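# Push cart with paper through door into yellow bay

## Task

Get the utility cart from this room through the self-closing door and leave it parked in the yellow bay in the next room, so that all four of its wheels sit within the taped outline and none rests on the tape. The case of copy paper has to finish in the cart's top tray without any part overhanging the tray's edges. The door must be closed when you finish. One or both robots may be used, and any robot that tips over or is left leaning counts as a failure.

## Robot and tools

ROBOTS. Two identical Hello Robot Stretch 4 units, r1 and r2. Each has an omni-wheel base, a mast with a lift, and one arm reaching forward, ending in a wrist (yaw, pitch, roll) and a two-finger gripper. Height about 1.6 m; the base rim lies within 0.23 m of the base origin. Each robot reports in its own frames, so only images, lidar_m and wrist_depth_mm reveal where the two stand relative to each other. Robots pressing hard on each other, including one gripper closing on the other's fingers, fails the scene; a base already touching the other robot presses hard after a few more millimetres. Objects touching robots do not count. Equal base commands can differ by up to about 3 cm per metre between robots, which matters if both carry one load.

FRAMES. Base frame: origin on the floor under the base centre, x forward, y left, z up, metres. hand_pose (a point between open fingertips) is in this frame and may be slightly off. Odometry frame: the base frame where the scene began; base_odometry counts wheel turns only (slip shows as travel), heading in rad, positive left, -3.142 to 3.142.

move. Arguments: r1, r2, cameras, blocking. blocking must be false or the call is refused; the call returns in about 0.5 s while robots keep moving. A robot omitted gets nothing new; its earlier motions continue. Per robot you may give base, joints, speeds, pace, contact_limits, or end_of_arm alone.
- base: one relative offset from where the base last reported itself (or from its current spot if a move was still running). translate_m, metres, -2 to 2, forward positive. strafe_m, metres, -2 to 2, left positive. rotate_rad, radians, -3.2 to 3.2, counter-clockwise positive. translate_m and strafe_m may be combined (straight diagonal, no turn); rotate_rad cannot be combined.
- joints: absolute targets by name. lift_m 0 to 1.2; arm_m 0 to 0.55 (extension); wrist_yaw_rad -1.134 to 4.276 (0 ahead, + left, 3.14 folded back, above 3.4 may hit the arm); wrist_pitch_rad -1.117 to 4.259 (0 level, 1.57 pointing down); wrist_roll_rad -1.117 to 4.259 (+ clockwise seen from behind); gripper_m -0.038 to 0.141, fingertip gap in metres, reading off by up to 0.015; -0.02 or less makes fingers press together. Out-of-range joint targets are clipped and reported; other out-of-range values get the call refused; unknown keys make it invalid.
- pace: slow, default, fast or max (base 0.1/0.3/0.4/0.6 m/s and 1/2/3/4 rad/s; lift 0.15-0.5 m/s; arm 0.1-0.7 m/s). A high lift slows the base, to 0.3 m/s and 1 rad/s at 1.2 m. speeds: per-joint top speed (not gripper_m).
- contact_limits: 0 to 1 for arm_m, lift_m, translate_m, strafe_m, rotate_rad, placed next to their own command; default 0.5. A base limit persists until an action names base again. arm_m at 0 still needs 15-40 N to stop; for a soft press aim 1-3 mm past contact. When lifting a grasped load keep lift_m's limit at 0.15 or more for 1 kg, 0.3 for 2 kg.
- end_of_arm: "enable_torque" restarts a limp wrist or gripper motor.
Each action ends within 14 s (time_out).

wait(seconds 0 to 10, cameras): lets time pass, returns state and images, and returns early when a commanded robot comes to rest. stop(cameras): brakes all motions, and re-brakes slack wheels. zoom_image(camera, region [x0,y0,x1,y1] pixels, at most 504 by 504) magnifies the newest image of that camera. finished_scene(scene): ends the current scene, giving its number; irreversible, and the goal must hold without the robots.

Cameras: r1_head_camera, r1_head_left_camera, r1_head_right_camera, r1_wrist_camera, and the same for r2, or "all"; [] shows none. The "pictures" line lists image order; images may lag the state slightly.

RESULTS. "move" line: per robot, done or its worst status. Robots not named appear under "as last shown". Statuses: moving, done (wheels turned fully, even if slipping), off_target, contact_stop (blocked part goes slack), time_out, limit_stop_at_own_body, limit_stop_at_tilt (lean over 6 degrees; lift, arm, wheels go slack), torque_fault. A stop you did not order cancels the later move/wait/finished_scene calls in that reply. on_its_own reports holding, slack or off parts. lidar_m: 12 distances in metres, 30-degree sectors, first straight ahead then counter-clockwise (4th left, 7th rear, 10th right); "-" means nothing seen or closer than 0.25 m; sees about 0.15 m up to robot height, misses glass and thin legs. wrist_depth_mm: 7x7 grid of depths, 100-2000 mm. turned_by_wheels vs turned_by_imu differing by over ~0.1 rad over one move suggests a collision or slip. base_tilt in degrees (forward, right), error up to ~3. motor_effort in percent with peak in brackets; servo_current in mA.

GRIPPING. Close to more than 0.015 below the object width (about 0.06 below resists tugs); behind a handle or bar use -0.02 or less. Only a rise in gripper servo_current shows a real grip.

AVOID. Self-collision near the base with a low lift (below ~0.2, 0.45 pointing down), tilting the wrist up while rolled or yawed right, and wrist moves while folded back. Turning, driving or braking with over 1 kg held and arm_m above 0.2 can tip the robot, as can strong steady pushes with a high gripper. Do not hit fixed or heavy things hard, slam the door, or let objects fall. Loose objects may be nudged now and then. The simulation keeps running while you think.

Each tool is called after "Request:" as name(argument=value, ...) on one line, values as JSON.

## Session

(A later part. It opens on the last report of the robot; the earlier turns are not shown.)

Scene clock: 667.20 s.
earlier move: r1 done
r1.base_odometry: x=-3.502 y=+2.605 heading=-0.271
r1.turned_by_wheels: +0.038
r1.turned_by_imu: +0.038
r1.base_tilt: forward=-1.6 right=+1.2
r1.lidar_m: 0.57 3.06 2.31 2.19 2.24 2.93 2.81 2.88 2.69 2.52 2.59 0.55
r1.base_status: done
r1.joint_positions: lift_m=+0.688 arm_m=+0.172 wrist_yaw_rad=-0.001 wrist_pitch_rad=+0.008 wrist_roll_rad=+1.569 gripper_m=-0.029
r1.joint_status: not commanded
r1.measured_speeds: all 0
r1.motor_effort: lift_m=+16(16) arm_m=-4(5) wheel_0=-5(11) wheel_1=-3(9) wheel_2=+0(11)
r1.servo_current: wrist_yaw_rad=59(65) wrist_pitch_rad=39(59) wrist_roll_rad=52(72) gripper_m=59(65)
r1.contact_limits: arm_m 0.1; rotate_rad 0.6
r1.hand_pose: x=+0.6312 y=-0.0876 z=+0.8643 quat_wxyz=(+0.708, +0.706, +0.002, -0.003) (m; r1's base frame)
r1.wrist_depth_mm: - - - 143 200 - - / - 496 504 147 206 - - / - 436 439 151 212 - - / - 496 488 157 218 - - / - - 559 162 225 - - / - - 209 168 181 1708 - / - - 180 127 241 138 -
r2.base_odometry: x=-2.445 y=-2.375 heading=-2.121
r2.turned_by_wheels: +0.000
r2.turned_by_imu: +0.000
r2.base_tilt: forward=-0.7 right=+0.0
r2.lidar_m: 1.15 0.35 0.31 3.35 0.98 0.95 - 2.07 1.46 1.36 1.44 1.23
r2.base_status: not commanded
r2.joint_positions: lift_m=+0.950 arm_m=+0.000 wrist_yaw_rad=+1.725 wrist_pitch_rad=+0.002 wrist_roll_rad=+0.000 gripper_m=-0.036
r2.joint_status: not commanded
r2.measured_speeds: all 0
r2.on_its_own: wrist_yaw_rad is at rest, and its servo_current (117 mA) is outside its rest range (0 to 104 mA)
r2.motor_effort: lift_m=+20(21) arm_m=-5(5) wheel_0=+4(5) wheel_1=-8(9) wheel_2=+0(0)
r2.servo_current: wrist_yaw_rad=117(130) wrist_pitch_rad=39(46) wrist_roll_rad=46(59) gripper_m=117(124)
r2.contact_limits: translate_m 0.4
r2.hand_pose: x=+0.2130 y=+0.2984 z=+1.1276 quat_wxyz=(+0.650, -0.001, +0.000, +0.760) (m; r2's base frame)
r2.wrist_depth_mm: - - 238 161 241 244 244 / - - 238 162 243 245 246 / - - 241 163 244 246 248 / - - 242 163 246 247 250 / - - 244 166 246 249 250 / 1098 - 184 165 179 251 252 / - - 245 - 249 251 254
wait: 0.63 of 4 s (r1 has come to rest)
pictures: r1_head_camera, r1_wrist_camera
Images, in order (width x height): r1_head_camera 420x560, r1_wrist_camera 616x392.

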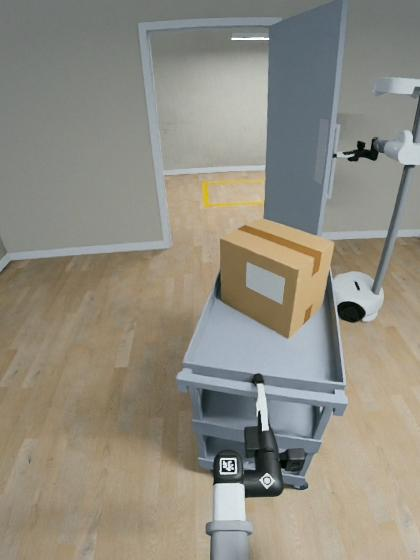

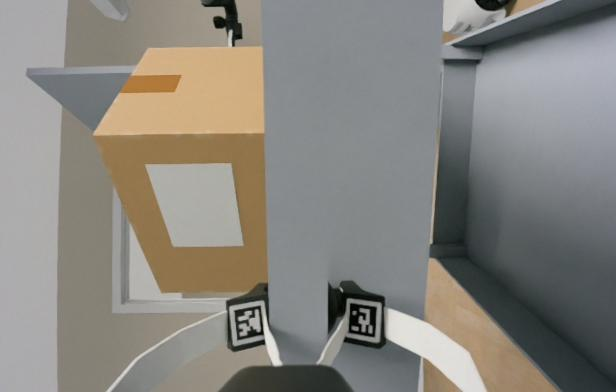

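Request:
move(r1={"base":{"strafe_m":-0.2},"contact_limits":{"strafe_m":0.6},"pace":"slow"}, blocking=false, cameras=[])

Request:
wait(seconds=5, cameras=["r1_head_camera"])

Scene clock: 676.10 s.
move: r1 moving
r1.base_odometry: x=-3.506 y=+2.591 heading=-0.271
r1.turned_by_wheels: +0.000
r1.turned_by_imu: +0.000
r1.base_tilt: forward=-1.6 right=+1.3
r1.lidar_m: 0.57 3.06 2.36 2.21 2.27 2.96 2.79 2.89 2.69 2.50 2.56 0.57
r1.base_status: strafe_m moving
r1.joint_positions: lift_m=+0.688 arm_m=+0.172 wrist_yaw_rad=+0.000 wrist_pitch_rad=+0.008 wrist_roll_rad=+1.569 gripper_m=-0.029
r1.joint_status: not commanded
r1.measured_speeds: translate_m=+0.000 strafe_m=-0.057 rotate_rad=+0.000 lift_m=+0.000 arm_m=+0.000 wrist_yaw_rad=+0.007 wrist_pitch_rad=+0.000 wrist_roll_rad=+0.000
r1.motor_effort: lift_m=+16(16) arm_m=-4(4) wheel_0=+12(12) wheel_1=-4(8) wheel_2=+1(1)
r1.servo_current: wrist_yaw_rad=52(52) wrist_pitch_rad=52(59) wrist_roll_rad=59(59) gripper_m=46(59)
r1.contact_limits: arm_m 0.1; strafe_m 0.6
r1.hand_pose: x=+0.6313 y=-0.0874 z=+0.8643 quat_wxyz=(+0.708, +0.706, +0.003, -0.003) (m; r1's base frame)
r1.wrist_depth_mm: - - - - 199 - - / - 504 508 145 205 - - / - 433 433 150 211 - - / - 492 484 156 218 - - / - - 554 160 224 - - / - - 615 177 183 1661 - / - - 176 128 239 137 -
r2.base_odometry: x=-2.445 y=-2.375 heading=-2.121
r2.turned_by_wheels: +0.000
r2.turned_by_imu: +0.001
r2.base_tilt: forward=-0.6 right=+0.0
r2.lidar_m: 1.12 0.34 0.30 3.34 0.98 0.92 - 2.09 1.46 1.37 1.44 1.21
r2.base_status: not commanded
r2.joint_positions: lift_m=+0.950 arm_m=+0.000 wrist_yaw_rad=+1.725 wrist_pitch_rad=+0.002 wrist_roll_rad=+0.000 gripper_m=-0.036
r2.joint_status: not commanded
r2.measured_speeds: all 0
r2.motor_effort: lift_m=+20(21) arm_m=-4(5) wheel_0=+4(5) wheel_1=-9(9) wheel_2=+0(0)
r2.servo_current: wrist_yaw_rad=117(124) wrist_pitch_rad=33(46) wrist_roll_rad=39(59) gripper_m=117(117)
r2.contact_limits: translate_m 0.4
r2.hand_pose: x=+0.2130 y=+0.2984 z=+1.1276 quat_wxyz=(+0.650, -0.001, +0.000, +0.760) (m; r2's base frame)
r2.wrist_depth_mm: - - 238 161 242 244 245 / - - 240 163 243 246 246 / - - 240 163 244 246 249 / - - 242 164 246 247 249 / - - 244 166 247 248 250 / 1098 - 183 167 179 250 252 / - - 245 - 249 251 254
pictures: none
No camera images: "cameras" was empty.

Scene clock: 678.73 s.
earlier move: r1 done
r1.base_odometry: x=-3.555 y=+2.412 heading=-0.271
r1.turned_by_wheels: +0.000
r1.turned_by_imu: +0.000
r1.base_tilt: forward=-1.5 right=+1.3
r1.lidar_m: 0.51 3.06 2.56 2.40 2.45 2.94 2.79 2.86 2.49 2.33 2.37 0.60
r1.base_status: done
r1.joint_positions: lift_m=+0.688 arm_m=+0.172 wrist_yaw_rad=+0.001 wrist_pitch_rad=+0.008 wrist_roll_rad=+1.569 gripper_m=-0.029
r1.joint_status: not commanded
r1.measured_speeds: all 0
r1.motor_effort: lift_m=+16(16) arm_m=-4(4) wheel_0=+4(12) wheel_1=-1(8) wheel_2=+2(3)
r1.servo_current: wrist_yaw_rad=72(72) wrist_pitch_rad=52(65) wrist_roll_rad=46(65) gripper_m=46(59)
r1.contact_limits: arm_m 0.1; strafe_m 0.6
r1.hand_pose: x=+0.6314 y=-0.0871 z=+0.8643 quat_wxyz=(+0.708, +0.707, +0.003, -0.002) (m; r1's base frame)
r1.wrist_depth_mm: - - - 246 248 1397 1182 / - - - 242 246 1537 - / - - 627 238 241 - - / - 517 484 235 238 - - / - 477 477 174 234 - - / - 525 211 174 182 - - / - - 183 - 226 - -
r2.base_odometry: x=-2.445 y=-2.375 heading=-2.121
r2.turned_by_wheels: +0.000
r2.turned_by_imu: +0.000
r2.base_tilt: forward=-0.6 right=+0.0
r2.lidar_m: 1.15 0.32 0.32 3.37 0.93 0.89 - 2.10 1.47 1.38 1.44 1.20
r2.base_status: not commanded
r2.joint_positions: lift_m=+0.950 arm_m=+0.000 wrist_yaw_rad=+1.725 wrist_pitch_rad=+0.002 wrist_roll_rad=+0.000 gripper_m=-0.036
r2.joint_status: not commanded
r2.measured_speeds: all 0
r2.motor_effort: lift_m=+20(21) arm_m=-5(5) wheel_0=+4(5) wheel_1=-9(9) wheel_2=+0(1)
r2.servo_current: wrist_yaw_rad=104(130) wrist_pitch_rad=39(46) wrist_roll_rad=59(59) gripper_m=111(124)
r2.contact_limits: translate_m 0.4
r2.hand_pose: x=+0.2130 y=+0.2984 z=+1.1276 quat_wxyz=(+0.650, -0.001, +0.000, +0.760) (m; r2's base frame)
r2.wrist_depth_mm: - - 237 161 241 243 246 / - - 239 162 243 244 246 / - - 240 163 244 247 247 / - - 241 164 246 249 249 / - - 243 165 247 249 251 / - - 185 166 179 250 251 / - - 246 - 250 251 253
wait: 2.63 of 5 s (r1 has come to rest)
pictures: r1_head_camera
Images, in order (width x height): r1_head_camera 420x560.

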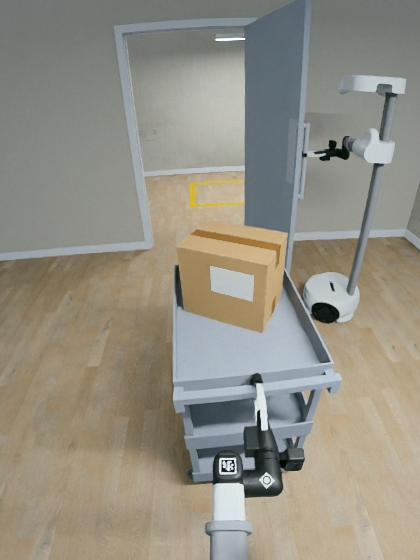

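Request:
move(r1={"base":{"rotate_rad":0.099},"contact_limits":{"rotate_rad":0.6},"pace":"slow"}, blocking=false, cameras=[])

Request:
wait(seconds=4, cameras=[])

Request:
move(r1={"base":{"translate_m":0.45,"strafe_m":-0.12},"contact_limits":{"translate_m":0.6},"pace":"slow"}, blocking=false, cameras=[])

Request:
wait(seconds=10, cameras=["r1_head_camera"])

Scene clock: 698.23 s.
move: r1 moving
r1.base_odometry: x=-3.555 y=+2.412 heading=-0.181
r1.turned_by_wheels: +0.090
r1.turned_by_imu: +0.089
r1.base_tilt: forward=-1.5 right=+1.3
r1.lidar_m: 0.55 3.14 2.44 2.40 2.49 2.88 2.79 2.94 2.43 2.33 2.44 0.59
r1.base_status: rotate_rad moving
r1.joint_positions: lift_m=+0.688 arm_m=+0.172 wrist_yaw_rad=-0.004 wrist_pitch_rad=+0.008 wrist_roll_rad=+1.569 gripper_m=-0.029
r1.joint_status: not commanded
r1.measured_speeds: translate_m=+0.000 strafe_m=+0.001 rotate_rad=+0.154 lift_m=+0.000 arm_m=+0.000 wrist_yaw_rad=+0.000 wrist_pitch_rad=+0.000 wrist_roll_rad=+0.000
r1.motor_effort: lift_m=+16(16) arm_m=-2(4) wheel_0=-6(10) wheel_1=-2(7) wheel_2=-6(7)
r1.servo_current: wrist_yaw_rad=59(59) wrist_pitch_rad=46(59) wrist_roll_rad=39(65) gripper_m=59(59)
r1.contact_limits: arm_m 0.1; rotate_rad 0.6
r1.hand_pose: x=+0.6309 y=-0.0885 z=+0.8643 quat_wxyz=(+0.708, +0.707, +0.001, -0.004) (m; r1's base frame)
r1.wrist_depth_mm: - - - 232 234 1397 1229 / - - - 232 234 1576 - / - - 569 230 232 - - / - 462 455 171 231 - - / - 512 488 169 232 - - / - - 204 169 181 - - / - - 179 - 229 137 -
r2: as last shown
r2.turned_by_imu: +0.003
r2.lidar_m: 1.13 0.35 0.29 3.37 0.91 0.87 - 2.10 1.47 1.39 1.45 1.22
r2.motor_effort: lift_m=+21(21) arm_m=-5(5) wheel_0=+4(5) wheel_1=-9(9) wheel_2=+0(0)
r2.servo_current: wrist_yaw_rad=117(130) wrist_pitch_rad=39(39) wrist_roll_rad=46(59) gripper_m=117(117)
r2.contact_limits: translate_m 0.4
r2.wrist_depth_mm: - - 238 161 242 244 245 / - - 238 163 242 244 246 / - - 239 163 244 246 248 / - - 242 164 245 249 249 / - - 244 166 247 248 251 / - - 184 166 179 250 253 / - - 245 - 250 251 252
pictures: none
No camera images: "cameras" was empty.

Scene clock: 698.77 s.
earlier move: r1 done
r1.base_odometry: x=-3.555 y=+2.412 heading=-0.172
r1.turned_by_wheels: +0.009
r1.turned_by_imu: +0.009
r1.base_tilt: forward=-1.6 right=+1.3
r1.lidar_m: 0.56 3.15 2.47 2.38 2.49 2.85 2.79 2.93 2.41 2.33 2.43 0.59
r1.base_status: done
r1.joint_positions: lift_m=+0.688 arm_m=+0.172 wrist_yaw_rad=-0.001 wrist_pitch_rad=+0.008 wrist_roll_rad=+1.569 gripper_m=-0.029
r1.joint_status: not commanded
r1.measured_speeds: all 0
r1.motor_effort: lift_m=+16(16) arm_m=+3(4) wheel_0=-2(10) wheel_1=-2(7) wheel_2=-1(7)
r1.servo_current: wrist_yaw_rad=72(72) wrist_pitch_rad=46(59) wrist_roll_rad=59(65) gripper_m=52(59)
r1.contact_limits: arm_m 0.1; rotate_rad 0.6
r1.hand_pose: x=+0.6312 y=-0.0877 z=+0.8643 quat_wxyz=(+0.708, +0.707, +0.002, -0.003) (m; r1's base frame)
r1.wrist_depth_mm: - - - 219 221 1499 - / - - 1576 221 222 - - / - 564 504 222 224 - - / - 449 455 165 227 - - / - 521 508 167 229 - - / - - 206 169 183 - - / - - 179 125 233 137 -
r2.base_odometry: x=-2.445 y=-2.375 heading=-2.121
r2.turned_by_wheels: +0.000
r2.turned_by_imu: +0.000
r2.base_tilt: forward=-0.7 right=+0.0
r2.lidar_m: 1.13 0.33 0.32 3.35 0.93 0.87 - 2.06 1.46 1.38 1.45 1.22
r2.base_status: not commanded
r2.joint_positions: lift_m=+0.950 arm_m=+0.000 wrist_yaw_rad=+1.725 wrist_pitch_rad=+0.002 wrist_roll_rad=+0.000 gripper_m=-0.036
r2.joint_status: not commanded
r2.measured_speeds: all 0
r2.on_its_own: wrist_yaw_rad is at rest, and its servo_current (117 mA) is outside its rest range (0 to 104 mA)
r2.motor_effort: lift_m=+20(21) arm_m=-5(5) wheel_0=+4(5) wheel_1=-8(9) wheel_2=+0(0)
r2.servo_current: wrist_yaw_rad=117(130) wrist_pitch_rad=39(46) wrist_roll_rad=46(59) gripper_m=111(117)
r2.contact_limits: translate_m 0.4
r2.hand_pose: x=+0.2130 y=+0.2984 z=+1.1276 quat_wxyz=(+0.650, -0.001, +0.000, +0.760) (m; r2's base frame)
r2.wrist_depth_mm: - - 237 161 240 244 246 / - - 239 163 243 245 247 / - - 240 163 244 246 248 / - - 241 164 246 248 250 / - - 243 165 247 249 250 / 1060 - 184 166 179 250 252 / - - 246 - 250 250 254
wait: 0.53 of 4 s (r1 has come to rest)
pictures: none
No camera images: "cameras" was empty.

Scene clock: 699.27 s.
move: r1 moving
r1.base_odometry: x=-3.544 y=+2.407 heading=-0.172
r1.turned_by_wheels: +0.000
r1.turned_by_imu: +0.000
r1.base_tilt: forward=-1.6 right=+1.3
r1.lidar_m: 0.56 3.11 2.49 2.39 2.50 2.88 2.77 2.95 2.39 2.33 2.42 0.59
r1.base_status: translate_m moving; strafe_m moving
r1.joint_positions: lift_m=+0.688 arm_m=+0.172 wrist_yaw_rad=-0.001 wrist_pitch_rad=+0.008 wrist_roll_rad=+1.569 gripper_m=-0.029
r1.joint_status: not commanded
r1.measured_speeds: translate_m=+0.048 strafe_m=-0.013 rotate_rad=+0.001 lift_m=+0.000 arm_m=+0.000 wrist_yaw_rad=+0.000 wrist_pitch_rad=+0.000 wrist_roll_rad=+0.000
r1.motor_effort: lift_m=+16(16) arm_m=+4(4) wheel_0=+9(9) wheel_1=+3(5) wheel_2=-8(9)
r1.servo_current: wrist_yaw_rad=52(52) wrist_pitch_rad=52(59) wrist_roll_rad=39(59) gripper_m=59(59)
r1.contact_limits: arm_m 0.1; translate_m 0.6
r1.hand_pose: x=+0.6312 y=-0.0877 z=+0.8643 quat_wxyz=(+0.708, +0.707, +0.002, -0.003) (m; r1's base frame)
r1.wrist_depth_mm: - - - 228 229 1464 1160 / - - 1756 228 230 1464 - / - - 549 168 230 - - / - 462 455 168 229 - - / - 504 500 169 229 - - / - - 210 168 182 - - / - - 179 126 229 137 -
r2.base_odometry: x=-2.445 y=-2.375 heading=-2.121
r2.turned_by_wheels: +0.000
r2.turned_by_imu: +0.000
r2.base_tilt: forward=-0.7 right=+0.1
r2.lidar_m: 1.13 0.33 0.32 3.36 0.92 0.87 - 2.07 1.45 1.38 1.42 1.20
r2.base_status: not commanded
r2.joint_positions: lift_m=+0.950 arm_m=+0.000 wrist_yaw_rad=+1.725 wrist_pitch_rad=+0.002 wrist_roll_rad=+0.000 gripper_m=-0.036
r2.joint_status: not commanded
r2.measured_speeds: all 0
r2.motor_effort: lift_m=+20(21) arm_m=-5(5) wheel_0=+4(4) wheel_1=-9(9) wheel_2=+0(1)
r2.servo_current: wrist_yaw_rad=111(124) wrist_pitch_rad=39(39) wrist_roll_rad=52(52) gripper_m=117(124)
r2.contact_limits: translate_m 0.4
r2.hand_pose: x=+0.2130 y=+0.2984 z=+1.1276 quat_wxyz=(+0.650, -0.001, +0.000, +0.760) (m; r2's base frame)
r2.wrist_depth_mm: - - 237 161 241 243 246 / - - 239 162 243 245 247 / - - 240 163 245 246 248 / - - 241 163 245 248 249 / - - 244 165 246 249 251 / 1078 - 184 166 179 249 253 / - - 245 - 250 252 253
pictures: none
No camera images: "cameras" was empty.

Scene clock: 704.67 s.
earlier move: r1 done
r1.base_odometry: x=-3.133 y=+2.217 heading=-0.172
r1.turned_by_wheels: +0.000
r1.turned_by_imu: -0.002
r1.base_tilt: forward=-1.5 right=+1.2
r1.lidar_m: 0.44 0.62 2.58 2.50 2.62 3.32 3.25 3.12 2.29 2.23 2.32 0.61
r1.base_status: done
r1.joint_positions: lift_m=+0.688 arm_m=+0.172 wrist_yaw_rad=-0.001 wrist_pitch_rad=+0.008 wrist_roll_rad=+1.569 gripper_m=-0.029
r1.joint_status: not commanded
r1.measured_speeds: all 0
r1.motor_effort: lift_m=+16(16) arm_m=+4(4) wheel_0=+3(9) wheel_1=+3(7) wheel_2=-2(10)
r1.servo_current: wrist_yaw_rad=59(72) wrist_pitch_rad=52(59) wrist_roll_rad=52(72) gripper_m=52(59)
r1.contact_limits: arm_m 0.1; translate_m 0.6
r1.hand_pose: x=+0.6312 y=-0.0878 z=+0.8643 quat_wxyz=(+0.708, +0.707, +0.002, -0.003) (m; r1's base frame)
r1.wrist_depth_mm: - - - 277 - 1661 1118 / - 1281 1229 - 332 343 347 / - - - - 289 1618 1255 / - - - - 262 1863 - / - - - 242 246 842 - / - 462 208 177 183 - - / - 445 182 - 209 128 -
r2.base_odometry: x=-2.445 y=-2.375 heading=-2.121
r2.turned_by_wheels: +0.000
r2.turned_by_imu: +0.001
r2.base_tilt: forward=-0.7 right=+0.0
r2.lidar_m: 1.13 0.35 0.31 0.84 0.80 0.84 - 2.10 1.48 1.38 1.45 1.23
r2.base_status: not commanded
r2.joint_positions: lift_m=+0.950 arm_m=+0.000 wrist_yaw_rad=+1.725 wrist_pitch_rad=+0.002 wrist_roll_rad=+0.000 gripper_m=-0.036
r2.joint_status: not commanded
r2.measured_speeds: all 0
r2.on_its_own: wrist_yaw_rad is at rest, and its servo_current (111 mA) is outside its rest range (0 to 104 mA)
r2.motor_effort: lift_m=+20(21) arm_m=-4(5) wheel_0=+4(5) wheel_1=-8(9) wheel_2=+0(1)
r2.servo_current: wrist_yaw_rad=111(130) wrist_pitch_rad=46(46) wrist_roll_rad=59(59) gripper_m=117(124)
r2.contact_limits: translate_m 0.4
r2.hand_pose: x=+0.2130 y=+0.2984 z=+1.1276 quat_wxyz=(+0.650, -0.001, +0.000, +0.760) (m; r2's base frame)
r2.wrist_depth_mm: - - 238 161 242 244 245 / - - 238 162 244 245 246 / - - 240 163 243 245 247 / - - 241 163 245 248 249 / 831 931 243 165 247 249 251 / 831 917 183 166 179 250 253 / - 124 245 - 250 252 253
wait: 5.40 of 10 s (r1 has come to rest)
pictures: r1_head_camera
Images, in order (width x height): r1_head_camera 420x560.

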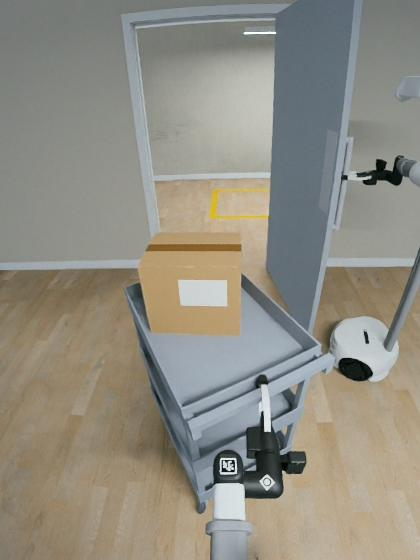

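Request:
move(r1={"base":{"strafe_m":0.25},"contact_limits":{"strafe_m":0.6},"pace":"slow"}, blocking=false, cameras=[])

Request:
wait(seconds=6, cameras=["r1_head_camera"])

Scene clock: 719.17 s.
move: r1 moving
r1.base_odometry: x=-3.130 y=+2.231 heading=-0.173
r1.turned_by_wheels: -0.001
r1.turned_by_imu: -0.002
r1.base_tilt: forward=-1.6 right=+1.3
r1.lidar_m: 0.47 0.65 2.57 2.49 2.61 3.35 3.25 3.13 2.31 2.24 2.34 0.62
r1.base_status: strafe_m moving
r1.joint_positions: lift_m=+0.688 arm_m=+0.172 wrist_yaw_rad=-0.002 wrist_pitch_rad=+0.008 wrist_roll_rad=+1.569 gripper_m=-0.029
r1.joint_status: not commanded
r1.measured_speeds: translate_m=+0.000 strafe_m=+0.055 rotate_rad=+0.000 lift_m=+0.000 arm_m=+0.000 wrist_yaw_rad=-0.005 wrist_pitch_rad=+0.000 wrist_roll_rad=+0.000
r1.motor_effort: lift_m=+16(16) arm_m=+3(4) wheel_0=-9(11) wheel_1=+6(7) wheel_2=-1(2)
r1.servo_current: wrist_yaw_rad=39(59) wrist_pitch_rad=46(65) wrist_roll_rad=39(65) gripper_m=52(65)
r1.contact_limits: arm_m 0.1; strafe_m 0.6
r1.hand_pose: x=+0.6311 y=-0.0880 z=+0.8643 quat_wxyz=(+0.708, +0.707, +0.002, -0.003) (m; r1's base frame)
r1.wrist_depth_mm: - - - 279 - 1618 1118 / - 1205 1229 - 332 342 349 / - - - - 290 1576 1255 / - - - 256 263 1756 - / - - - 236 245 854 - / - 452 187 178 181 - - / - 442 449 128 206 128 -
r2.base_odometry: x=-2.445 y=-2.375 heading=-2.121
r2.turned_by_wheels: +0.000
r2.turned_by_imu: +0.002
r2.base_tilt: forward=-0.7 right=+0.0
r2.lidar_m: 1.16 0.36 0.30 0.84 0.81 0.84 - 2.07 1.47 1.37 1.44 1.21
r2.base_status: not commanded
r2.joint_positions: lift_m=+0.950 arm_m=+0.000 wrist_yaw_rad=+1.725 wrist_pitch_rad=+0.002 wrist_roll_rad=+0.000 gripper_m=-0.036
r2.joint_status: not commanded
r2.measured_speeds: all 0
r2.motor_effort: lift_m=+20(21) arm_m=-4(5) wheel_0=+4(5) wheel_1=-8(9) wheel_2=+0(0)
r2.servo_current: wrist_yaw_rad=117(124) wrist_pitch_rad=46(46) wrist_roll_rad=59(59) gripper_m=111(117)
r2.contact_limits: translate_m 0.4
r2.hand_pose: x=+0.2130 y=+0.2984 z=+1.1276 quat_wxyz=(+0.650, -0.001, +0.000, +0.760) (m; r2's base frame)
r2.wrist_depth_mm: - - 237 161 241 244 245 / - - 238 162 244 246 248 / - - 240 163 245 247 248 / - - 242 164 246 247 250 / 842 931 243 165 247 248 250 / 831 917 183 165 178 251 253 / - 125 246 - 249 251 254
pictures: none
No camera images: "cameras" was empty.

Scene clock: 722.30 s.
earlier move: r1 done
r1.base_odometry: x=-3.090 y=+2.463 heading=-0.172
r1.turned_by_wheels: +0.000
r1.turned_by_imu: +0.001
r1.base_tilt: forward=-1.6 right=+1.3
r1.lidar_m: 0.53 2.68 2.34 2.25 2.36 3.32 3.25 3.40 2.55 2.47 1.75 0.61
r1.base_status: done
r1.joint_positions: lift_m=+0.688 arm_m=+0.172 wrist_yaw_rad=-0.002 wrist_pitch_rad=+0.008 wrist_roll_rad=+1.569 gripper_m=-0.029
r1.joint_status: not commanded
r1.measured_speeds: all 0
r1.motor_effort: lift_m=+16(16) arm_m=+2(4) wheel_0=-3(12) wheel_1=+1(7) wheel_2=+0(2)
r1.servo_current: wrist_yaw_rad=52(72) wrist_pitch_rad=52(65) wrist_roll_rad=46(72) gripper_m=46(65)
r1.contact_limits: arm_m 0.1; strafe_m 0.6
r1.hand_pose: x=+0.6311 y=-0.0880 z=+0.8643 quat_wxyz=(+0.708, +0.707, +0.002, -0.003) (m; r1's base frame)
r1.wrist_depth_mm: - - 1205 255 257 1366 1160 / - - - 250 251 1576 - / - - - 242 245 1808 - / - 597 512 237 239 - - / - 477 469 174 235 - - / - 517 204 176 181 - - / - - 183 127 224 128 -
r2.base_odometry: x=-2.445 y=-2.375 heading=-2.121
r2.turned_by_wheels: +0.000
r2.turned_by_imu: +0.000
r2.base_tilt: forward=-0.6 right=+0.0
r2.lidar_m: 1.14 0.33 0.31 0.88 0.86 1.07 - 2.06 1.47 1.38 1.44 1.22
r2.base_status: not commanded
r2.joint_positions: lift_m=+0.950 arm_m=+0.000 wrist_yaw_rad=+1.725 wrist_pitch_rad=+0.002 wrist_roll_rad=+0.000 gripper_m=-0.036
r2.joint_status: not commanded
r2.measured_speeds: all 0
r2.on_its_own: wrist_yaw_rad is at rest, and its servo_current (117 mA) is outside its rest range (0 to 104 mA)
r2.motor_effort: lift_m=+20(21) arm_m=-4(5) wheel_0=+4(5) wheel_1=-9(9) wheel_2=-1(1)
r2.servo_current: wrist_yaw_rad=117(124) wrist_pitch_rad=39(46) wrist_roll_rad=39(59) gripper_m=117(124)
r2.contact_limits: translate_m 0.4
r2.hand_pose: x=+0.2130 y=+0.2984 z=+1.1276 quat_wxyz=(+0.650, -0.001, +0.000, +0.760) (m; r2's base frame)
r2.wrist_depth_mm: - - 238 161 241 244 244 / - - 240 163 242 246 246 / - - 240 163 244 245 248 / - - 242 163 245 248 249 / - 931 244 165 247 250 250 / 991 931 183 167 179 250 252 / - 123 245 - 249 251 253
wait: 3.13 of 6 s (r1 has come to rest)
pictures: r1_head_camera
Images, in order (width x height): r1_head_camera 420x560.

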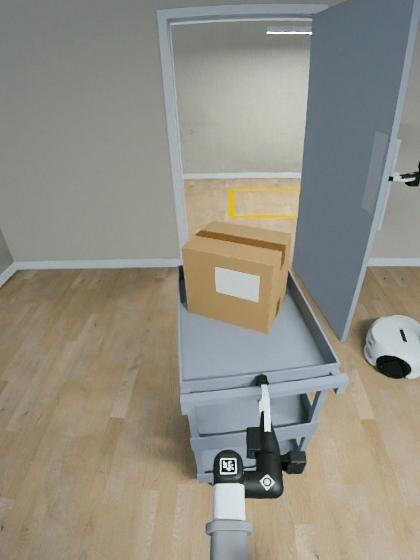

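Request:
move(r1={"base":{"strafe_m":0.12},"contact_limits":{"strafe_m":0.6},"pace":"slow"}, blocking=false, cameras=[])

Request:
wait(seconds=4, cameras=[])

Request:
move(r1={"base":{"translate_m":0.4,"strafe_m":-0.06},"contact_limits":{"translate_m":0.6},"pace":"slow"}, blocking=false, cameras=[])

Request:
wait(seconds=10, cameras=["r1_head_camera","r1_wrist_camera"])

Scene clock: 735.10 s.
move: r1 moving
r1.base_odometry: x=-3.087 y=+2.477 heading=-0.172
r1.turned_by_wheels: +0.000
r1.turned_by_imu: -0.001
r1.base_tilt: forward=-1.6 right=+1.3
r1.lidar_m: 0.53 2.72 2.32 2.25 2.35 3.30 3.27 3.39 2.59 2.48 1.72 0.59
r1.base_status: strafe_m moving
r1.joint_positions: lift_m=+0.688 arm_m=+0.172 wrist_yaw_rad=-0.002 wrist_pitch_rad=+0.008 wrist_roll_rad=+1.569 gripper_m=-0.029
r1.joint_status: not commanded
r1.measured_speeds: translate_m=+0.000 strafe_m=+0.057 rotate_rad=+0.001 lift_m=+0.000 arm_m=+0.000 wrist_yaw_rad=+0.000 wrist_pitch_rad=+0.000 wrist_roll_rad=+0.000
r1.motor_effort: lift_m=+16(16) arm_m=-4(4) wheel_0=-9(11) wheel_1=+4(6) wheel_2=-1(1)
r1.servo_current: wrist_yaw_rad=39(59) wrist_pitch_rad=52(59) wrist_roll_rad=65(65) gripper_m=52(59)
r1.contact_limits: arm_m 0.1; strafe_m 0.6
r1.hand_pose: x=+0.6311 y=-0.0880 z=+0.8643 quat_wxyz=(+0.708, +0.707, +0.002, -0.003) (m; r1's base frame)
r1.wrist_depth_mm: - - 1205 252 255 1366 1160 / - - - 248 249 1618 - / - - - 241 241 1808 - / - 574 496 236 240 - - / - 473 469 174 234 - - / - 517 187 176 181 - - / - - 182 - 223 128 -
r2.base_odometry: x=-2.445 y=-2.375 heading=-2.121
r2.turned_by_wheels: +0.000
r2.turned_by_imu: +0.002
r2.base_tilt: forward=-0.7 right=+0.0
r2.lidar_m: 1.14 0.33 0.31 0.87 0.87 1.08 - 2.09 1.47 1.38 1.43 1.18
r2.base_status: not commanded
r2.joint_positions: lift_m=+0.950 arm_m=+0.000 wrist_yaw_rad=+1.725 wrist_pitch_rad=+0.002 wrist_roll_rad=+0.000 gripper_m=-0.036
r2.joint_status: not commanded
r2.measured_speeds: all 0
r2.motor_effort: lift_m=+20(21) arm_m=-5(5) wheel_0=+4(5) wheel_1=-9(9) wheel_2=+0(1)
r2.servo_current: wrist_yaw_rad=117(124) wrist_pitch_rad=39(46) wrist_roll_rad=46(52) gripper_m=111(117)
r2.contact_limits: translate_m 0.4
r2.hand_pose: x=+0.2130 y=+0.2984 z=+1.1276 quat_wxyz=(+0.650, -0.001, +0.000, +0.760) (m; r2's base frame)
r2.wrist_depth_mm: - - 238 161 242 244 246 / - - 239 162 243 244 246 / - - 241 163 245 246 249 / - - 242 164 246 249 250 / - 917 243 165 247 249 249 / 991 931 185 166 179 251 252 / - 123 245 - 249 251 253
pictures: none
No camera images: "cameras" was empty.

Scene clock: 736.93 s.
earlier move: r1 done
r1.base_odometry: x=-3.069 y=+2.581 heading=-0.172
r1.turned_by_wheels: +0.000
r1.turned_by_imu: +0.000
r1.base_tilt: forward=-1.6 right=+1.3
r1.lidar_m: 0.55 2.68 2.21 2.11 2.25 3.14 3.26 3.40 2.66 2.60 1.72 0.53
r1.base_status: done
r1.joint_positions: lift_m=+0.688 arm_m=+0.172 wrist_yaw_rad=-0.002 wrist_pitch_rad=+0.008 wrist_roll_rad=+1.569 gripper_m=-0.029
r1.joint_status: not commanded
r1.measured_speeds: all 0
r1.motor_effort: lift_m=+16(16) arm_m=-3(4) wheel_0=-3(11) wheel_1=+1(7) wheel_2=+1(2)
r1.servo_current: wrist_yaw_rad=52(72) wrist_pitch_rad=52(59) wrist_roll_rad=46(65) gripper_m=46(59)
r1.contact_limits: arm_m 0.1; strafe_m 0.6
r1.hand_pose: x=+0.6311 y=-0.0880 z=+0.8643 quat_wxyz=(+0.708, +0.707, +0.002, -0.003) (m; r1's base frame)
r1.wrist_depth_mm: - - - 226 228 1499 1255 / - - - 228 229 1537 - / - - 525 168 230 - - / - 459 459 168 230 - - / - 517 496 168 231 - - / - - 206 176 182 - - / - - 180 - 232 137 -
r2.base_odometry: x=-2.445 y=-2.375 heading=-2.121
r2.turned_by_wheels: +0.000
r2.turned_by_imu: +0.000
r2.base_tilt: forward=-0.7 right=+0.0
r2.lidar_m: 1.15 0.34 0.32 0.88 0.89 1.24 - 2.09 1.44 1.35 1.46 1.23
r2.base_status: not commanded
r2.joint_positions: lift_m=+0.950 arm_m=+0.000 wrist_yaw_rad=+1.725 wrist_pitch_rad=+0.002 wrist_roll_rad=+0.000 gripper_m=-0.036
r2.joint_status: not commanded
r2.measured_speeds: all 0
r2.motor_effort: lift_m=+20(21) arm_m=-4(5) wheel_0=+4(5) wheel_1=-9(9) wheel_2=+0(1)
r2.servo_current: wrist_yaw_rad=91(130) wrist_pitch_rad=39(46) wrist_roll_rad=46(59) gripper_m=111(117)
r2.contact_limits: translate_m 0.4
r2.hand_pose: x=+0.2130 y=+0.2984 z=+1.1276 quat_wxyz=(+0.650, -0.001, +0.000, +0.760) (m; r2's base frame)
r2.wrist_depth_mm: - - 236 161 242 244 245 / - - 239 163 243 244 247 / - - 239 163 244 247 249 / - - 242 164 246 248 249 / - 991 243 165 247 249 250 / - 991 184 166 179 250 252 / - 125 245 - 250 252 253
wait: 1.83 of 4 s (r1 has come to rest)
pictures: none
No camera images: "cameras" was empty.

Scene clock: 737.43 s.
move: r1 moving
r1.base_odometry: x=-3.057 y=+2.577 heading=-0.172
r1.turned_by_wheels: +0.000
r1.turned_by_imu: +0.000
r1.base_tilt: forward=-1.5 right=+1.3
r1.lidar_m: 0.56 2.68 2.22 2.13 2.27 3.13 3.25 3.41 2.66 2.59 1.68 0.59
r1.base_status: translate_m moving; strafe_m moving
r1.joint_positions: lift_m=+0.688 arm_m=+0.172 wrist_yaw_rad=-0.002 wrist_pitch_rad=+0.008 wrist_roll_rad=+1.569 gripper_m=-0.029
r1.joint_status: not commanded
r1.measured_speeds: translate_m=+0.051 strafe_m=-0.007 rotate_rad=+0.002 lift_m=+0.000 arm_m=+0.000 wrist_yaw_rad=+0.000 wrist_pitch_rad=+0.000 wrist_roll_rad=+0.000
r1.motor_effort: lift_m=+16(16) arm_m=+2(4) wheel_0=+7(10) wheel_1=+5(5) wheel_2=-8(10)
r1.servo_current: wrist_yaw_rad=52(52) wrist_pitch_rad=52(52) wrist_roll_rad=39(59) gripper_m=52(59)
r1.contact_limits: arm_m 0.1; translate_m 0.6
r1.hand_pose: x=+0.6311 y=-0.0880 z=+0.8643 quat_wxyz=(+0.708, +0.707, +0.002, -0.003) (m; r1's base frame)
r1.wrist_depth_mm: - - - 228 229 1464 1182 / - - - 227 229 1537 - / - - 535 167 229 - - / - 459 455 167 230 - - / - 512 500 168 229 - - / - - 208 169 182 - - / - - 179 125 229 137 -
r2: as last shown
r2.base_tilt: forward=-0.6 right=+0.0
r2.lidar_m: 1.16 0.33 0.30 0.89 0.90 1.20 - 2.03 1.47 1.36 1.46 1.19
r2.motor_effort: lift_m=+21(21) arm_m=-5(5) wheel_0=+4(5) wheel_1=-9(9) wheel_2=+0(0)
r2.servo_current: wrist_yaw_rad=111(130) wrist_pitch_rad=46(46) wrist_roll_rad=52(59) gripper_m=111(117)
r2.contact_limits: translate_m 0.4
r2.wrist_depth_mm: - - 238 161 241 244 246 / - - 238 162 243 245 247 / - - 240 163 245 245 248 / - - 242 164 246 246 250 / - 991 243 165 246 249 250 / - 991 184 167 179 251 252 / - 140 245 - 250 251 253
pictures: none
No camera images: "cameras" was empty.

Scene clock: 742.27 s.
earlier move: r1 done
r1.base_odometry: x=-2.685 y=+2.454 heading=-0.172
r1.turned_by_wheels: +0.000
r1.turned_by_imu: +0.001
r1.base_tilt: forward=-1.6 right=+1.3
r1.lidar_m: 0.52 0.81 2.26 2.19 2.29 3.24 3.68 3.54 2.63 2.54 1.31 0.63
r1.base_status: done
r1.joint_positions: lift_m=+0.688 arm_m=+0.172 wrist_yaw_rad=+0.001 wrist_pitch_rad=+0.008 wrist_roll_rad=+1.569 gripper_m=-0.029
r1.joint_status: not commanded
r1.measured_speeds: all 0
r1.motor_effort: lift_m=+16(16) arm_m=+4(4) wheel_0=+5(11) wheel_1=+3(8) wheel_2=-2(10)
r1.servo_current: wrist_yaw_rad=52(72) wrist_pitch_rad=46(59) wrist_roll_rad=46(72) gripper_m=59(59)
r1.contact_limits: arm_m 0.1; translate_m 0.6
r1.hand_pose: x=+0.6313 y=-0.0871 z=+0.8643 quat_wxyz=(+0.708, +0.707, +0.003, -0.002) (m; r1's base frame)
r1.wrist_depth_mm: - - - - 298 303 309 / - - - - 274 1661 1160 / 1756 - - - 263 1756 - / 1756 - - 245 250 - - / - 496 466 179 238 - - / - 469 208 178 183 - - / - 143 183 125 218 128 -
r2.base_odometry: x=-2.445 y=-2.375 heading=-2.121
r2.turned_by_wheels: +0.000
r2.turned_by_imu: +0.001
r2.base_tilt: forward=-0.7 right=+0.0
r2.lidar_m: 1.15 0.34 0.29 0.91 0.93 1.36 - 2.07 1.47 1.37 1.44 1.21
r2.base_status: not commanded
r2.joint_positions: lift_m=+0.950 arm_m=+0.000 wrist_yaw_rad=+1.725 wrist_pitch_rad=+0.002 wrist_roll_rad=+0.000 gripper_m=-0.036
r2.joint_status: not commanded
r2.measured_speeds: all 0
r2.on_its_own: wrist_yaw_rad is at rest, and its servo_current (117 mA) is outside its rest range (0 to 104 mA)
r2.motor_effort: lift_m=+20(21) arm_m=-4(5) wheel_0=+5(5) wheel_1=-9(9) wheel_2=+0(1)
r2.servo_current: wrist_yaw_rad=117(130) wrist_pitch_rad=46(52) wrist_roll_rad=52(59) gripper_m=111(124)
r2.contact_limits: translate_m 0.4
r2.hand_pose: x=+0.2130 y=+0.2984 z=+1.1276 quat_wxyz=(+0.650, -0.001, +0.000, +0.760) (m; r2's base frame)
r2.wrist_depth_mm: - - 238 161 241 244 245 / - - 238 162 243 245 247 / - - 240 163 245 247 247 / - - 242 164 245 248 249 / - - 243 165 246 250 250 / - 1118 182 166 179 250 252 / - - 246 - 250 250 253
wait: 4.83 of 10 s (r1 has come to rest)
pictures: r1_head_camera, r1_wrist_camera
Images, in order (width x height): r1_head_camera 420x560, r1_wrist_camera 616x392.

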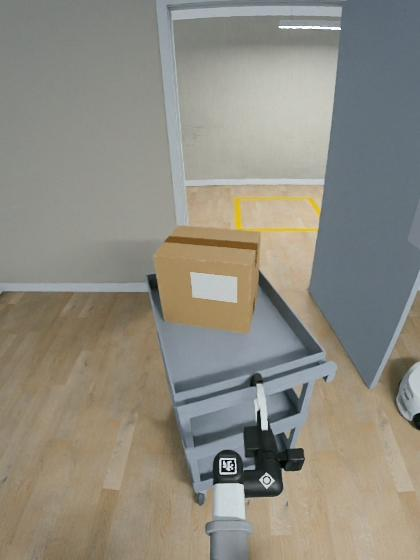

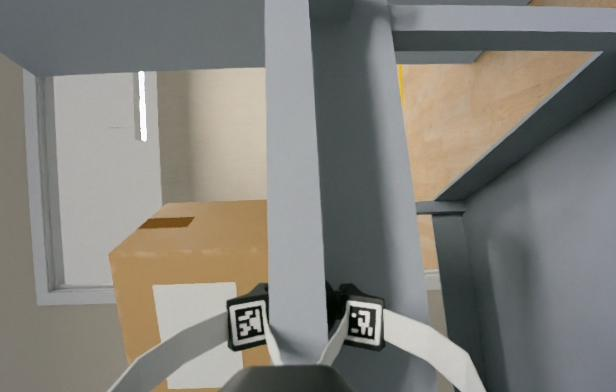

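Request:
move(r1={"base":{"strafe_m":0.33},"contact_limits":{"strafe_m":0.6},"pace":"slow"}, blocking=false, cameras=[])

Request:
wait(seconds=6, cameras=[])

Request:
move(r1={"base":{"rotate_rad":-0.3},"contact_limits":{"rotate_rad":0.6},"pace":"slow"}, blocking=false, cameras=[])

Request:
wait(seconds=6, cameras=[])

Request:
move(r1={"base":{"strafe_m":0.2},"contact_limits":{"strafe_m":0.6},"pace":"slow"}, blocking=false, cameras=[])

Request:
wait(seconds=6, cameras=["r1_head_camera","r1_wrist_camera"])

Scene clock: 758.63 s.
move: r1 moving
r1.base_odometry: x=-2.683 y=+2.468 heading=-0.172
r1.turned_by_wheels: +0.000
r1.turned_by_imu: -0.002
r1.base_tilt: forward=-1.6 right=+1.3
r1.lidar_m: 0.50 2.28 2.24 2.17 2.29 3.24 3.70 3.55 2.65 2.56 1.33 0.63
r1.base_status: strafe_m moving
r1.joint_positions: lift_m=+0.688 arm_m=+0.172 wrist_yaw_rad=+0.001 wrist_pitch_rad=+0.008 wrist_roll_rad=+1.569 gripper_m=-0.029
r1.joint_status: not commanded
r1.measured_speeds: translate_m=+0.000 strafe_m=+0.056 rotate_rad=+0.000 lift_m=+0.000 arm_m=+0.000 wrist_yaw_rad=+0.000 wrist_pitch_rad=+0.000 wrist_roll_rad=+0.000
r1.motor_effort: lift_m=+16(16) arm_m=+4(4) wheel_0=-8(9) wheel_1=+3(8) wheel_2=-2(2)
r1.servo_current: wrist_yaw_rad=46(59) wrist_pitch_rad=46(59) wrist_roll_rad=52(59) gripper_m=59(59)
r1.contact_limits: arm_m 0.1; strafe_m 0.6
r1.hand_pose: x=+0.6313 y=-0.0871 z=+0.8643 quat_wxyz=(+0.708, +0.707, +0.003, -0.002) (m; r1's base frame)
r1.wrist_depth_mm: - - - - 303 307 310 / 1708 - - - 281 1708 1182 / 1708 - - - 263 1808 - / 1756 - - 248 252 842 - / - 512 462 179 238 - - / 1756 469 206 177 182 - - / - 143 182 - 216 128 -
r2.base_odometry: x=-2.445 y=-2.375 heading=-2.121
r2.turned_by_wheels: +0.000
r2.turned_by_imu: +0.002
r2.base_tilt: forward=-0.7 right=+0.0
r2.lidar_m: 1.14 0.30 0.31 0.92 0.92 1.35 - 2.03 1.45 1.38 1.44 1.22
r2.base_status: not commanded
r2.joint_positions: lift_m=+0.950 arm_m=+0.000 wrist_yaw_rad=+1.725 wrist_pitch_rad=+0.002 wrist_roll_rad=+0.000 gripper_m=-0.036
r2.joint_status: not commanded
r2.measured_speeds: all 0
r2.motor_effort: lift_m=+21(21) arm_m=-4(5) wheel_0=+4(5) wheel_1=-9(9) wheel_2=+0(1)
r2.servo_current: wrist_yaw_rad=130(130) wrist_pitch_rad=39(46) wrist_roll_rad=46(52) gripper_m=111(117)
r2.contact_limits: translate_m 0.4
r2.hand_pose: x=+0.2130 y=+0.2984 z=+1.1276 quat_wxyz=(+0.650, -0.001, +0.000, +0.760) (m; r2's base frame)
r2.wrist_depth_mm: - - 238 161 241 244 246 / - - 239 162 243 245 247 / - - 240 163 244 246 248 / - - 242 163 246 247 250 / - - 243 165 247 250 251 / - 1118 182 166 179 251 252 / - - 246 - 250 249 253
pictures: none
No camera images: "cameras" was empty.

Scene clock: 762.57 s.
earlier move: r1 done
r1.base_odometry: x=-2.629 y=+2.778 heading=-0.172
r1.turned_by_wheels: +0.000
r1.turned_by_imu: +0.000
r1.base_tilt: forward=-1.5 right=+1.2
r1.lidar_m: 0.56 2.29 1.95 1.86 1.96 2.71 3.68 3.80 2.96 2.87 1.59 0.57
r1.base_status: done
r1.joint_positions: lift_m=+0.688 arm_m=+0.172 wrist_yaw_rad=-0.003 wrist_pitch_rad=+0.008 wrist_roll_rad=+1.569 gripper_m=-0.029
r1.joint_status: not commanded
r1.measured_speeds: all 0
r1.motor_effort: lift_m=+16(16) arm_m=+1(4) wheel_0=-6(14) wheel_1=+0(8) wheel_2=-2(6)
r1.servo_current: wrist_yaw_rad=33(65) wrist_pitch_rad=52(59) wrist_roll_rad=52(72) gripper_m=52(65)
r1.contact_limits: arm_m 0.1; strafe_m 0.6
r1.hand_pose: x=+0.6310 y=-0.0882 z=+0.8643 quat_wxyz=(+0.708, +0.707, +0.002, -0.004) (m; r1's base frame)
r1.wrist_depth_mm: 1756 - - 213 215 1661 - / 1808 - 615 158 219 - - / 1708 488 466 219 221 - - / - 473 469 163 225 - - / - 517 530 166 229 - - / - - 206 169 181 - - / - 135 158 - 235 138 -
r2.base_odometry: x=-2.445 y=-2.375 heading=-2.121
r2.turned_by_wheels: +0.000
r2.turned_by_imu: +0.001
r2.base_tilt: forward=-0.7 right=+0.0
r2.lidar_m: 1.14 0.35 0.32 1.09 1.17 4.62 - 2.07 1.47 1.40 1.44 1.20
r2.base_status: not commanded
r2.joint_positions: lift_m=+0.950 arm_m=+0.000 wrist_yaw_rad=+1.725 wrist_pitch_rad=+0.002 wrist_roll_rad=+0.000 gripper_m=-0.036
r2.joint_status: not commanded
r2.measured_speeds: all 0
r2.on_its_own: wrist_yaw_rad is at rest, and its servo_current (117 mA) is outside its rest range (0 to 104 mA)
r2.motor_effort: lift_m=+21(21) arm_m=-4(5) wheel_0=+4(5) wheel_1=-8(9) wheel_2=+0(1)
r2.servo_current: wrist_yaw_rad=117(130) wrist_pitch_rad=39(46) wrist_roll_rad=33(65) gripper_m=117(117)
r2.contact_limits: translate_m 0.4
r2.hand_pose: x=+0.2130 y=+0.2984 z=+1.1276 quat_wxyz=(+0.650, -0.001, +0.000, +0.760) (m; r2's base frame)
r2.wrist_depth_mm: - - 238 161 240 244 244 / - - 238 162 243 245 247 / - - 240 163 245 246 248 / - - 241 164 247 248 250 / - - 243 166 246 249 250 / - - 182 166 179 250 253 / - - 245 - 250 252 253
wait: 3.93 of 6 s (r1 has come to rest)
pictures: none
No camera images: "cameras" was empty.

Scene clock: 763.07 s.
move: r1 moving
r1.base_odometry: x=-2.629 y=+2.779 heading=-0.296
r1.turned_by_wheels: -0.123
r1.turned_by_imu: -0.123
r1.base_tilt: forward=-1.6 right=+1.3
r1.lidar_m: 0.56 2.20 2.01 1.85 1.87 2.38 3.68 3.70 3.07 2.87 1.58 0.59
r1.base_status: rotate_rad moving
r1.joint_positions: lift_m=+0.688 arm_m=+0.172 wrist_yaw_rad=+0.006 wrist_pitch_rad=+0.008 wrist_roll_rad=+1.569 gripper_m=-0.029
r1.joint_status: not commanded
r1.measured_speeds: translate_m=+0.001 strafe_m=+0.001 rotate_rad=-0.483 lift_m=+0.000 arm_m=+0.000 wrist_yaw_rad=+0.005 wrist_pitch_rad=+0.000 wrist_roll_rad=+0.000
r1.motor_effort: lift_m=+16(16) arm_m=+2(3) wheel_0=+12(14) wheel_1=+8(10) wheel_2=+13(13)
r1.servo_current: wrist_yaw_rad=52(59) wrist_pitch_rad=59(59) wrist_roll_rad=46(65) gripper_m=52(52)
r1.contact_limits: arm_m 0.1; rotate_rad 0.6
r1.hand_pose: x=+0.6318 y=-0.0856 z=+0.8643 quat_wxyz=(+0.708, +0.707, +0.005, +0.000) (m; r1's base frame)
r1.wrist_depth_mm: - - - 229 229 1537 1255 / - - - 228 229 1618 - / - - 554 229 231 - - / - 462 459 169 231 - - / 1661 496 496 170 232 - - / - 539 525 171 184 - - / - 142 165 - 234 138 -
r2.base_odometry: x=-2.445 y=-2.375 heading=-2.121
r2.turned_by_wheels: +0.000
r2.turned_by_imu: +0.000
r2.base_tilt: forward=-0.7 right=+0.1
r2.lidar_m: 1.14 0.33 0.31 1.08 1.13 4.61 - 2.07 1.49 1.38 1.43 1.21
r2.base_status: not commanded
r2.joint_positions: lift_m=+0.950 arm_m=+0.000 wrist_yaw_rad=+1.725 wrist_pitch_rad=+0.002 wrist_roll_rad=+0.000 gripper_m=-0.036
r2.joint_status: not commanded
r2.measured_speeds: all 0
r2.motor_effort: lift_m=+20(21) arm_m=-4(5) wheel_0=+4(5) wheel_1=-8(9) wheel_2=+0(0)
r2.servo_current: wrist_yaw_rad=117(117) wrist_pitch_rad=39(39) wrist_roll_rad=59(59) gripper_m=104(117)
r2.contact_limits: translate_m 0.4
r2.hand_pose: x=+0.2130 y=+0.2984 z=+1.1276 quat_wxyz=(+0.650, -0.001, +0.000, +0.760) (m; r2's base frame)
r2.wrist_depth_mm: - - 238 161 241 243 245 / - - 239 162 244 245 246 / - - 240 163 245 246 249 / - - 241 164 246 248 250 / - - 243 166 248 249 250 / - - 183 167 179 251 252 / - - 244 - 249 251 253
pictures: none
No camera images: "cameras" was empty.

Scene clock: 763.97 s.
earlier move: r1 done
r1.base_odometry: x=-2.629 y=+2.779 heading=-0.472
r1.turned_by_wheels: -0.176
r1.turned_by_imu: -0.177
r1.base_tilt: forward=-1.6 right=+1.3
r1.lidar_m: 0.48 0.66 2.19 1.86 1.87 2.17 3.61 3.63 3.37 2.87 1.70 0.60
r1.base_status: done
r1.joint_positions: lift_m=+0.688 arm_m=+0.172 wrist_yaw_rad=+0.003 wrist_pitch_rad=+0.008 wrist_roll_rad=+1.570 gripper_m=-0.029
r1.joint_status: not commanded
r1.measured_speeds: all 0
r1.motor_effort: lift_m=+16(16) arm_m=-3(4) wheel_0=+3(14) wheel_1=+1(10) wheel_2=+1(14)
r1.servo_current: wrist_yaw_rad=52(65) wrist_pitch_rad=52(59) wrist_roll_rad=33(65) gripper_m=52(59)
r1.contact_limits: arm_m 0.1; rotate_rad 0.6
r1.hand_pose: x=+0.6315 y=-0.0866 z=+0.8643 quat_wxyz=(+0.708, +0.707, +0.004, -0.002) (m; r1's base frame)
r1.wrist_depth_mm: - - - - 303 309 310 / - - - - 283 1499 1182 / 1921 - - - 266 1661 - / 1863 - - 249 253 1863 - / 1756 597 496 182 239 - - / - 466 459 174 181 - - / 1618 469 179 - 217 - -
r2.base_odometry: x=-2.445 y=-2.375 heading=-2.121
r2.turned_by_wheels: +0.000
r2.turned_by_imu: +0.000
r2.base_tilt: forward=-0.7 right=+0.1
r2.lidar_m: 1.15 0.32 0.32 1.03 1.03 4.62 - 2.07 1.45 1.38 1.43 1.22
r2.base_status: not commanded
r2.joint_positions: lift_m=+0.950 arm_m=+0.000 wrist_yaw_rad=+1.725 wrist_pitch_rad=+0.002 wrist_roll_rad=+0.000 gripper_m=-0.036
r2.joint_status: not commanded
r2.measured_speeds: all 0
r2.on_its_own: wrist_yaw_rad is at rest, and its servo_current (111 mA) is outside its rest range (0 to 104 mA)
r2.motor_effort: lift_m=+21(21) arm_m=-5(5) wheel_0=+4(5) wheel_1=-8(9) wheel_2=+0(0)
r2.servo_current: wrist_yaw_rad=111(130) wrist_pitch_rad=39(46) wrist_roll_rad=52(59) gripper_m=111(117)
r2.contact_limits: translate_m 0.4
r2.hand_pose: x=+0.2130 y=+0.2984 z=+1.1276 quat_wxyz=(+0.650, -0.001, +0.000, +0.760) (m; r2's base frame)
r2.wrist_depth_mm: - - 237 161 240 244 246 / - - 239 162 243 244 247 / - - 239 163 244 246 248 / - - 241 163 246 248 249 / - - 245 165 247 248 250 / - - 182 166 179 249 251 / - 1308 245 - 250 251 254
wait: 0.90 of 6 s (r1 has come to rest)
pictures: none
No camera images: "cameras" was empty.

Scene clock: 764.47 s.
move: r1 moving
r1.base_odometry: x=-2.622 y=+2.791 heading=-0.472
r1.turned_by_wheels: +0.000
r1.turned_by_imu: +0.000
r1.base_tilt: forward=-1.6 right=+1.3
r1.lidar_m: 0.48 0.74 2.16 1.84 1.85 2.12 3.63 3.63 3.36 2.87 1.69 0.64
r1.base_status: strafe_m moving
r1.joint_positions: lift_m=+0.688 arm_m=+0.172 wrist_yaw_rad=+0.003 wrist_pitch_rad=+0.008 wrist_roll_rad=+1.570 gripper_m=-0.029
r1.joint_status: not commanded
r1.measured_speeds: translate_m=+0.001 strafe_m=+0.056 rotate_rad=-0.005 lift_m=+0.000 arm_m=+0.000 wrist_yaw_rad=+0.000 wrist_pitch_rad=+0.000 wrist_roll_rad=+0.000
r1.motor_effort: lift_m=+16(16) arm_m=-3(4) wheel_0=-9(9) wheel_1=+5(7) wheel_2=+0(1)
r1.servo_current: wrist_yaw_rad=46(59) wrist_pitch_rad=52(52) wrist_roll_rad=59(59) gripper_m=52(59)
r1.contact_limits: arm_m 0.1; strafe_m 0.6
r1.hand_pose: x=+0.6315 y=-0.0866 z=+0.8643 quat_wxyz=(+0.708, +0.707, +0.004, -0.002) (m; r1's base frame)
r1.wrist_depth_mm: - - - - 309 312 317 / - - - - 290 1397 1182 / - - - - 268 1661 - / 1808 - - 251 256 1863 - / 1808 - 512 183 239 - - / 1708 459 208 187 181 - - / 1661 466 183 126 217 - -
r2.base_odometry: x=-2.445 y=-2.375 heading=-2.121
r2.turned_by_wheels: +0.000
r2.turned_by_imu: +0.000
r2.base_tilt: forward=-0.7 right=+0.0
r2.lidar_m: 1.14 0.35 0.30 1.03 1.05 4.65 - 2.07 1.47 1.37 1.44 1.21
r2.base_status: not commanded
r2.joint_positions: lift_m=+0.950 arm_m=+0.000 wrist_yaw_rad=+1.725 wrist_pitch_rad=+0.002 wrist_roll_rad=+0.000 gripper_m=-0.036
r2.joint_status: not commanded
r2.measured_speeds: all 0
r2.motor_effort: lift_m=+20(21) arm_m=-4(5) wheel_0=+4(5) wheel_1=-9(9) wheel_2=+0(1)
r2.servo_current: wrist_yaw_rad=111(124) wrist_pitch_rad=39(46) wrist_roll_rad=46(59) gripper_m=117(117)
r2.contact_limits: translate_m 0.4
r2.hand_pose: x=+0.2130 y=+0.2984 z=+1.1276 quat_wxyz=(+0.650, -0.001, +0.000, +0.760) (m; r2's base frame)
r2.wrist_depth_mm: - - 237 161 242 243 245 / - - 238 162 243 245 247 / - - 241 163 245 246 248 / - - 241 164 245 248 249 / - - 244 166 245 249 251 / - - 183 166 179 251 252 / - 1336 245 - 250 251 252
pictures: none
No camera images: "cameras" was empty.

Scene clock: 767.10 s.
earlier move: r1 done
r1.base_odometry: x=-2.538 y=+2.957 heading=-0.473
r1.turned_by_wheels: +0.000
r1.turned_by_imu: +0.000
r1.base_tilt: forward=-1.6 right=+1.2
r1.lidar_m: 0.52 2.13 1.96 1.65 1.68 1.91 3.44 3.67 3.61 3.08 1.73 0.57
r1.base_status: done
r1.joint_positions: lift_m=+0.688 arm_m=+0.172 wrist_yaw_rad=-0.003 wrist_pitch_rad=+0.008 wrist_roll_rad=+1.570 gripper_m=-0.029
r1.joint_status: not commanded
r1.measured_speeds: all 0
r1.motor_effort: lift_m=+16(16) arm_m=+4(4) wheel_0=-4(13) wheel_1=+2(7) wheel_2=-5(6)
r1.servo_current: wrist_yaw_rad=46(72) wrist_pitch_rad=52(59) wrist_roll_rad=46(65) gripper_m=59(59)
r1.contact_limits: arm_m 0.1; strafe_m 0.6
r1.hand_pose: x=+0.6310 y=-0.0883 z=+0.8643 quat_wxyz=(+0.708, +0.707, +0.002, -0.004) (m; r1's base frame)
r1.wrist_depth_mm: - - - 254 257 1366 1182 / - - - 250 250 1537 - / 1863 - - 242 245 1618 - / 1863 - 521 236 239 - - / 1756 473 469 174 233 - - / 1661 508 187 171 182 - - / - 143 182 128 222 128 -
r2.base_odometry: x=-2.445 y=-2.375 heading=-2.121
r2.turned_by_wheels: +0.000
r2.turned_by_imu: +0.000
r2.base_tilt: forward=-0.7 right=+0.1
r2.lidar_m: 1.14 0.34 0.32 1.08 1.19 4.60 - 2.08 1.45 1.39 1.43 1.22
r2.base_status: not commanded
r2.joint_positions: lift_m=+0.950 arm_m=+0.000 wrist_yaw_rad=+1.725 wrist_pitch_rad=+0.002 wrist_roll_rad=+0.000 gripper_m=-0.036
r2.joint_status: not commanded
r2.measured_speeds: all 0
r2.on_its_own: wrist_yaw_rad is at rest, and its servo_current (117 mA) is outside its rest range (0 to 104 mA)
r2.motor_effort: lift_m=+20(21) arm_m=-5(5) wheel_0=+4(5) wheel_1=-8(9) wheel_2=+0(1)
r2.servo_current: wrist_yaw_rad=117(124) wrist_pitch_rad=39(46) wrist_roll_rad=46(59) gripper_m=111(117)
r2.contact_limits: translate_m 0.4
r2.hand_pose: x=+0.2130 y=+0.2984 z=+1.1276 quat_wxyz=(+0.650, -0.001, +0.000, +0.760) (m; r2's base frame)
r2.wrist_depth_mm: - - 237 160 241 244 246 / - - 238 162 243 244 246 / - - 240 163 244 246 248 / - - 242 164 246 248 250 / - - 242 165 247 250 251 / - - 182 166 179 250 253 / - 1863 245 - 250 251 254
wait: 2.63 of 6 s (r1 has come to rest)
pictures: r1_head_camera, r1_wrist_camera
Images, in order (width x height): r1_head_camera 420x560, r1_wrist_camera 616x392.

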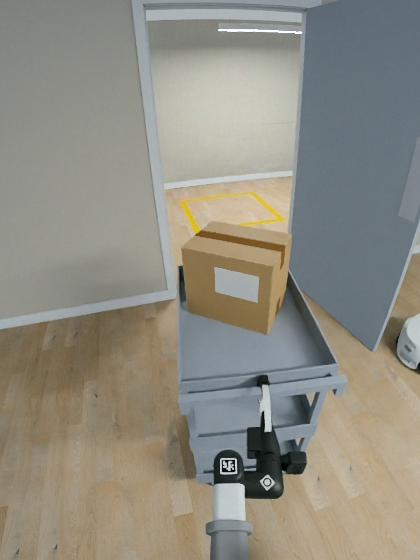

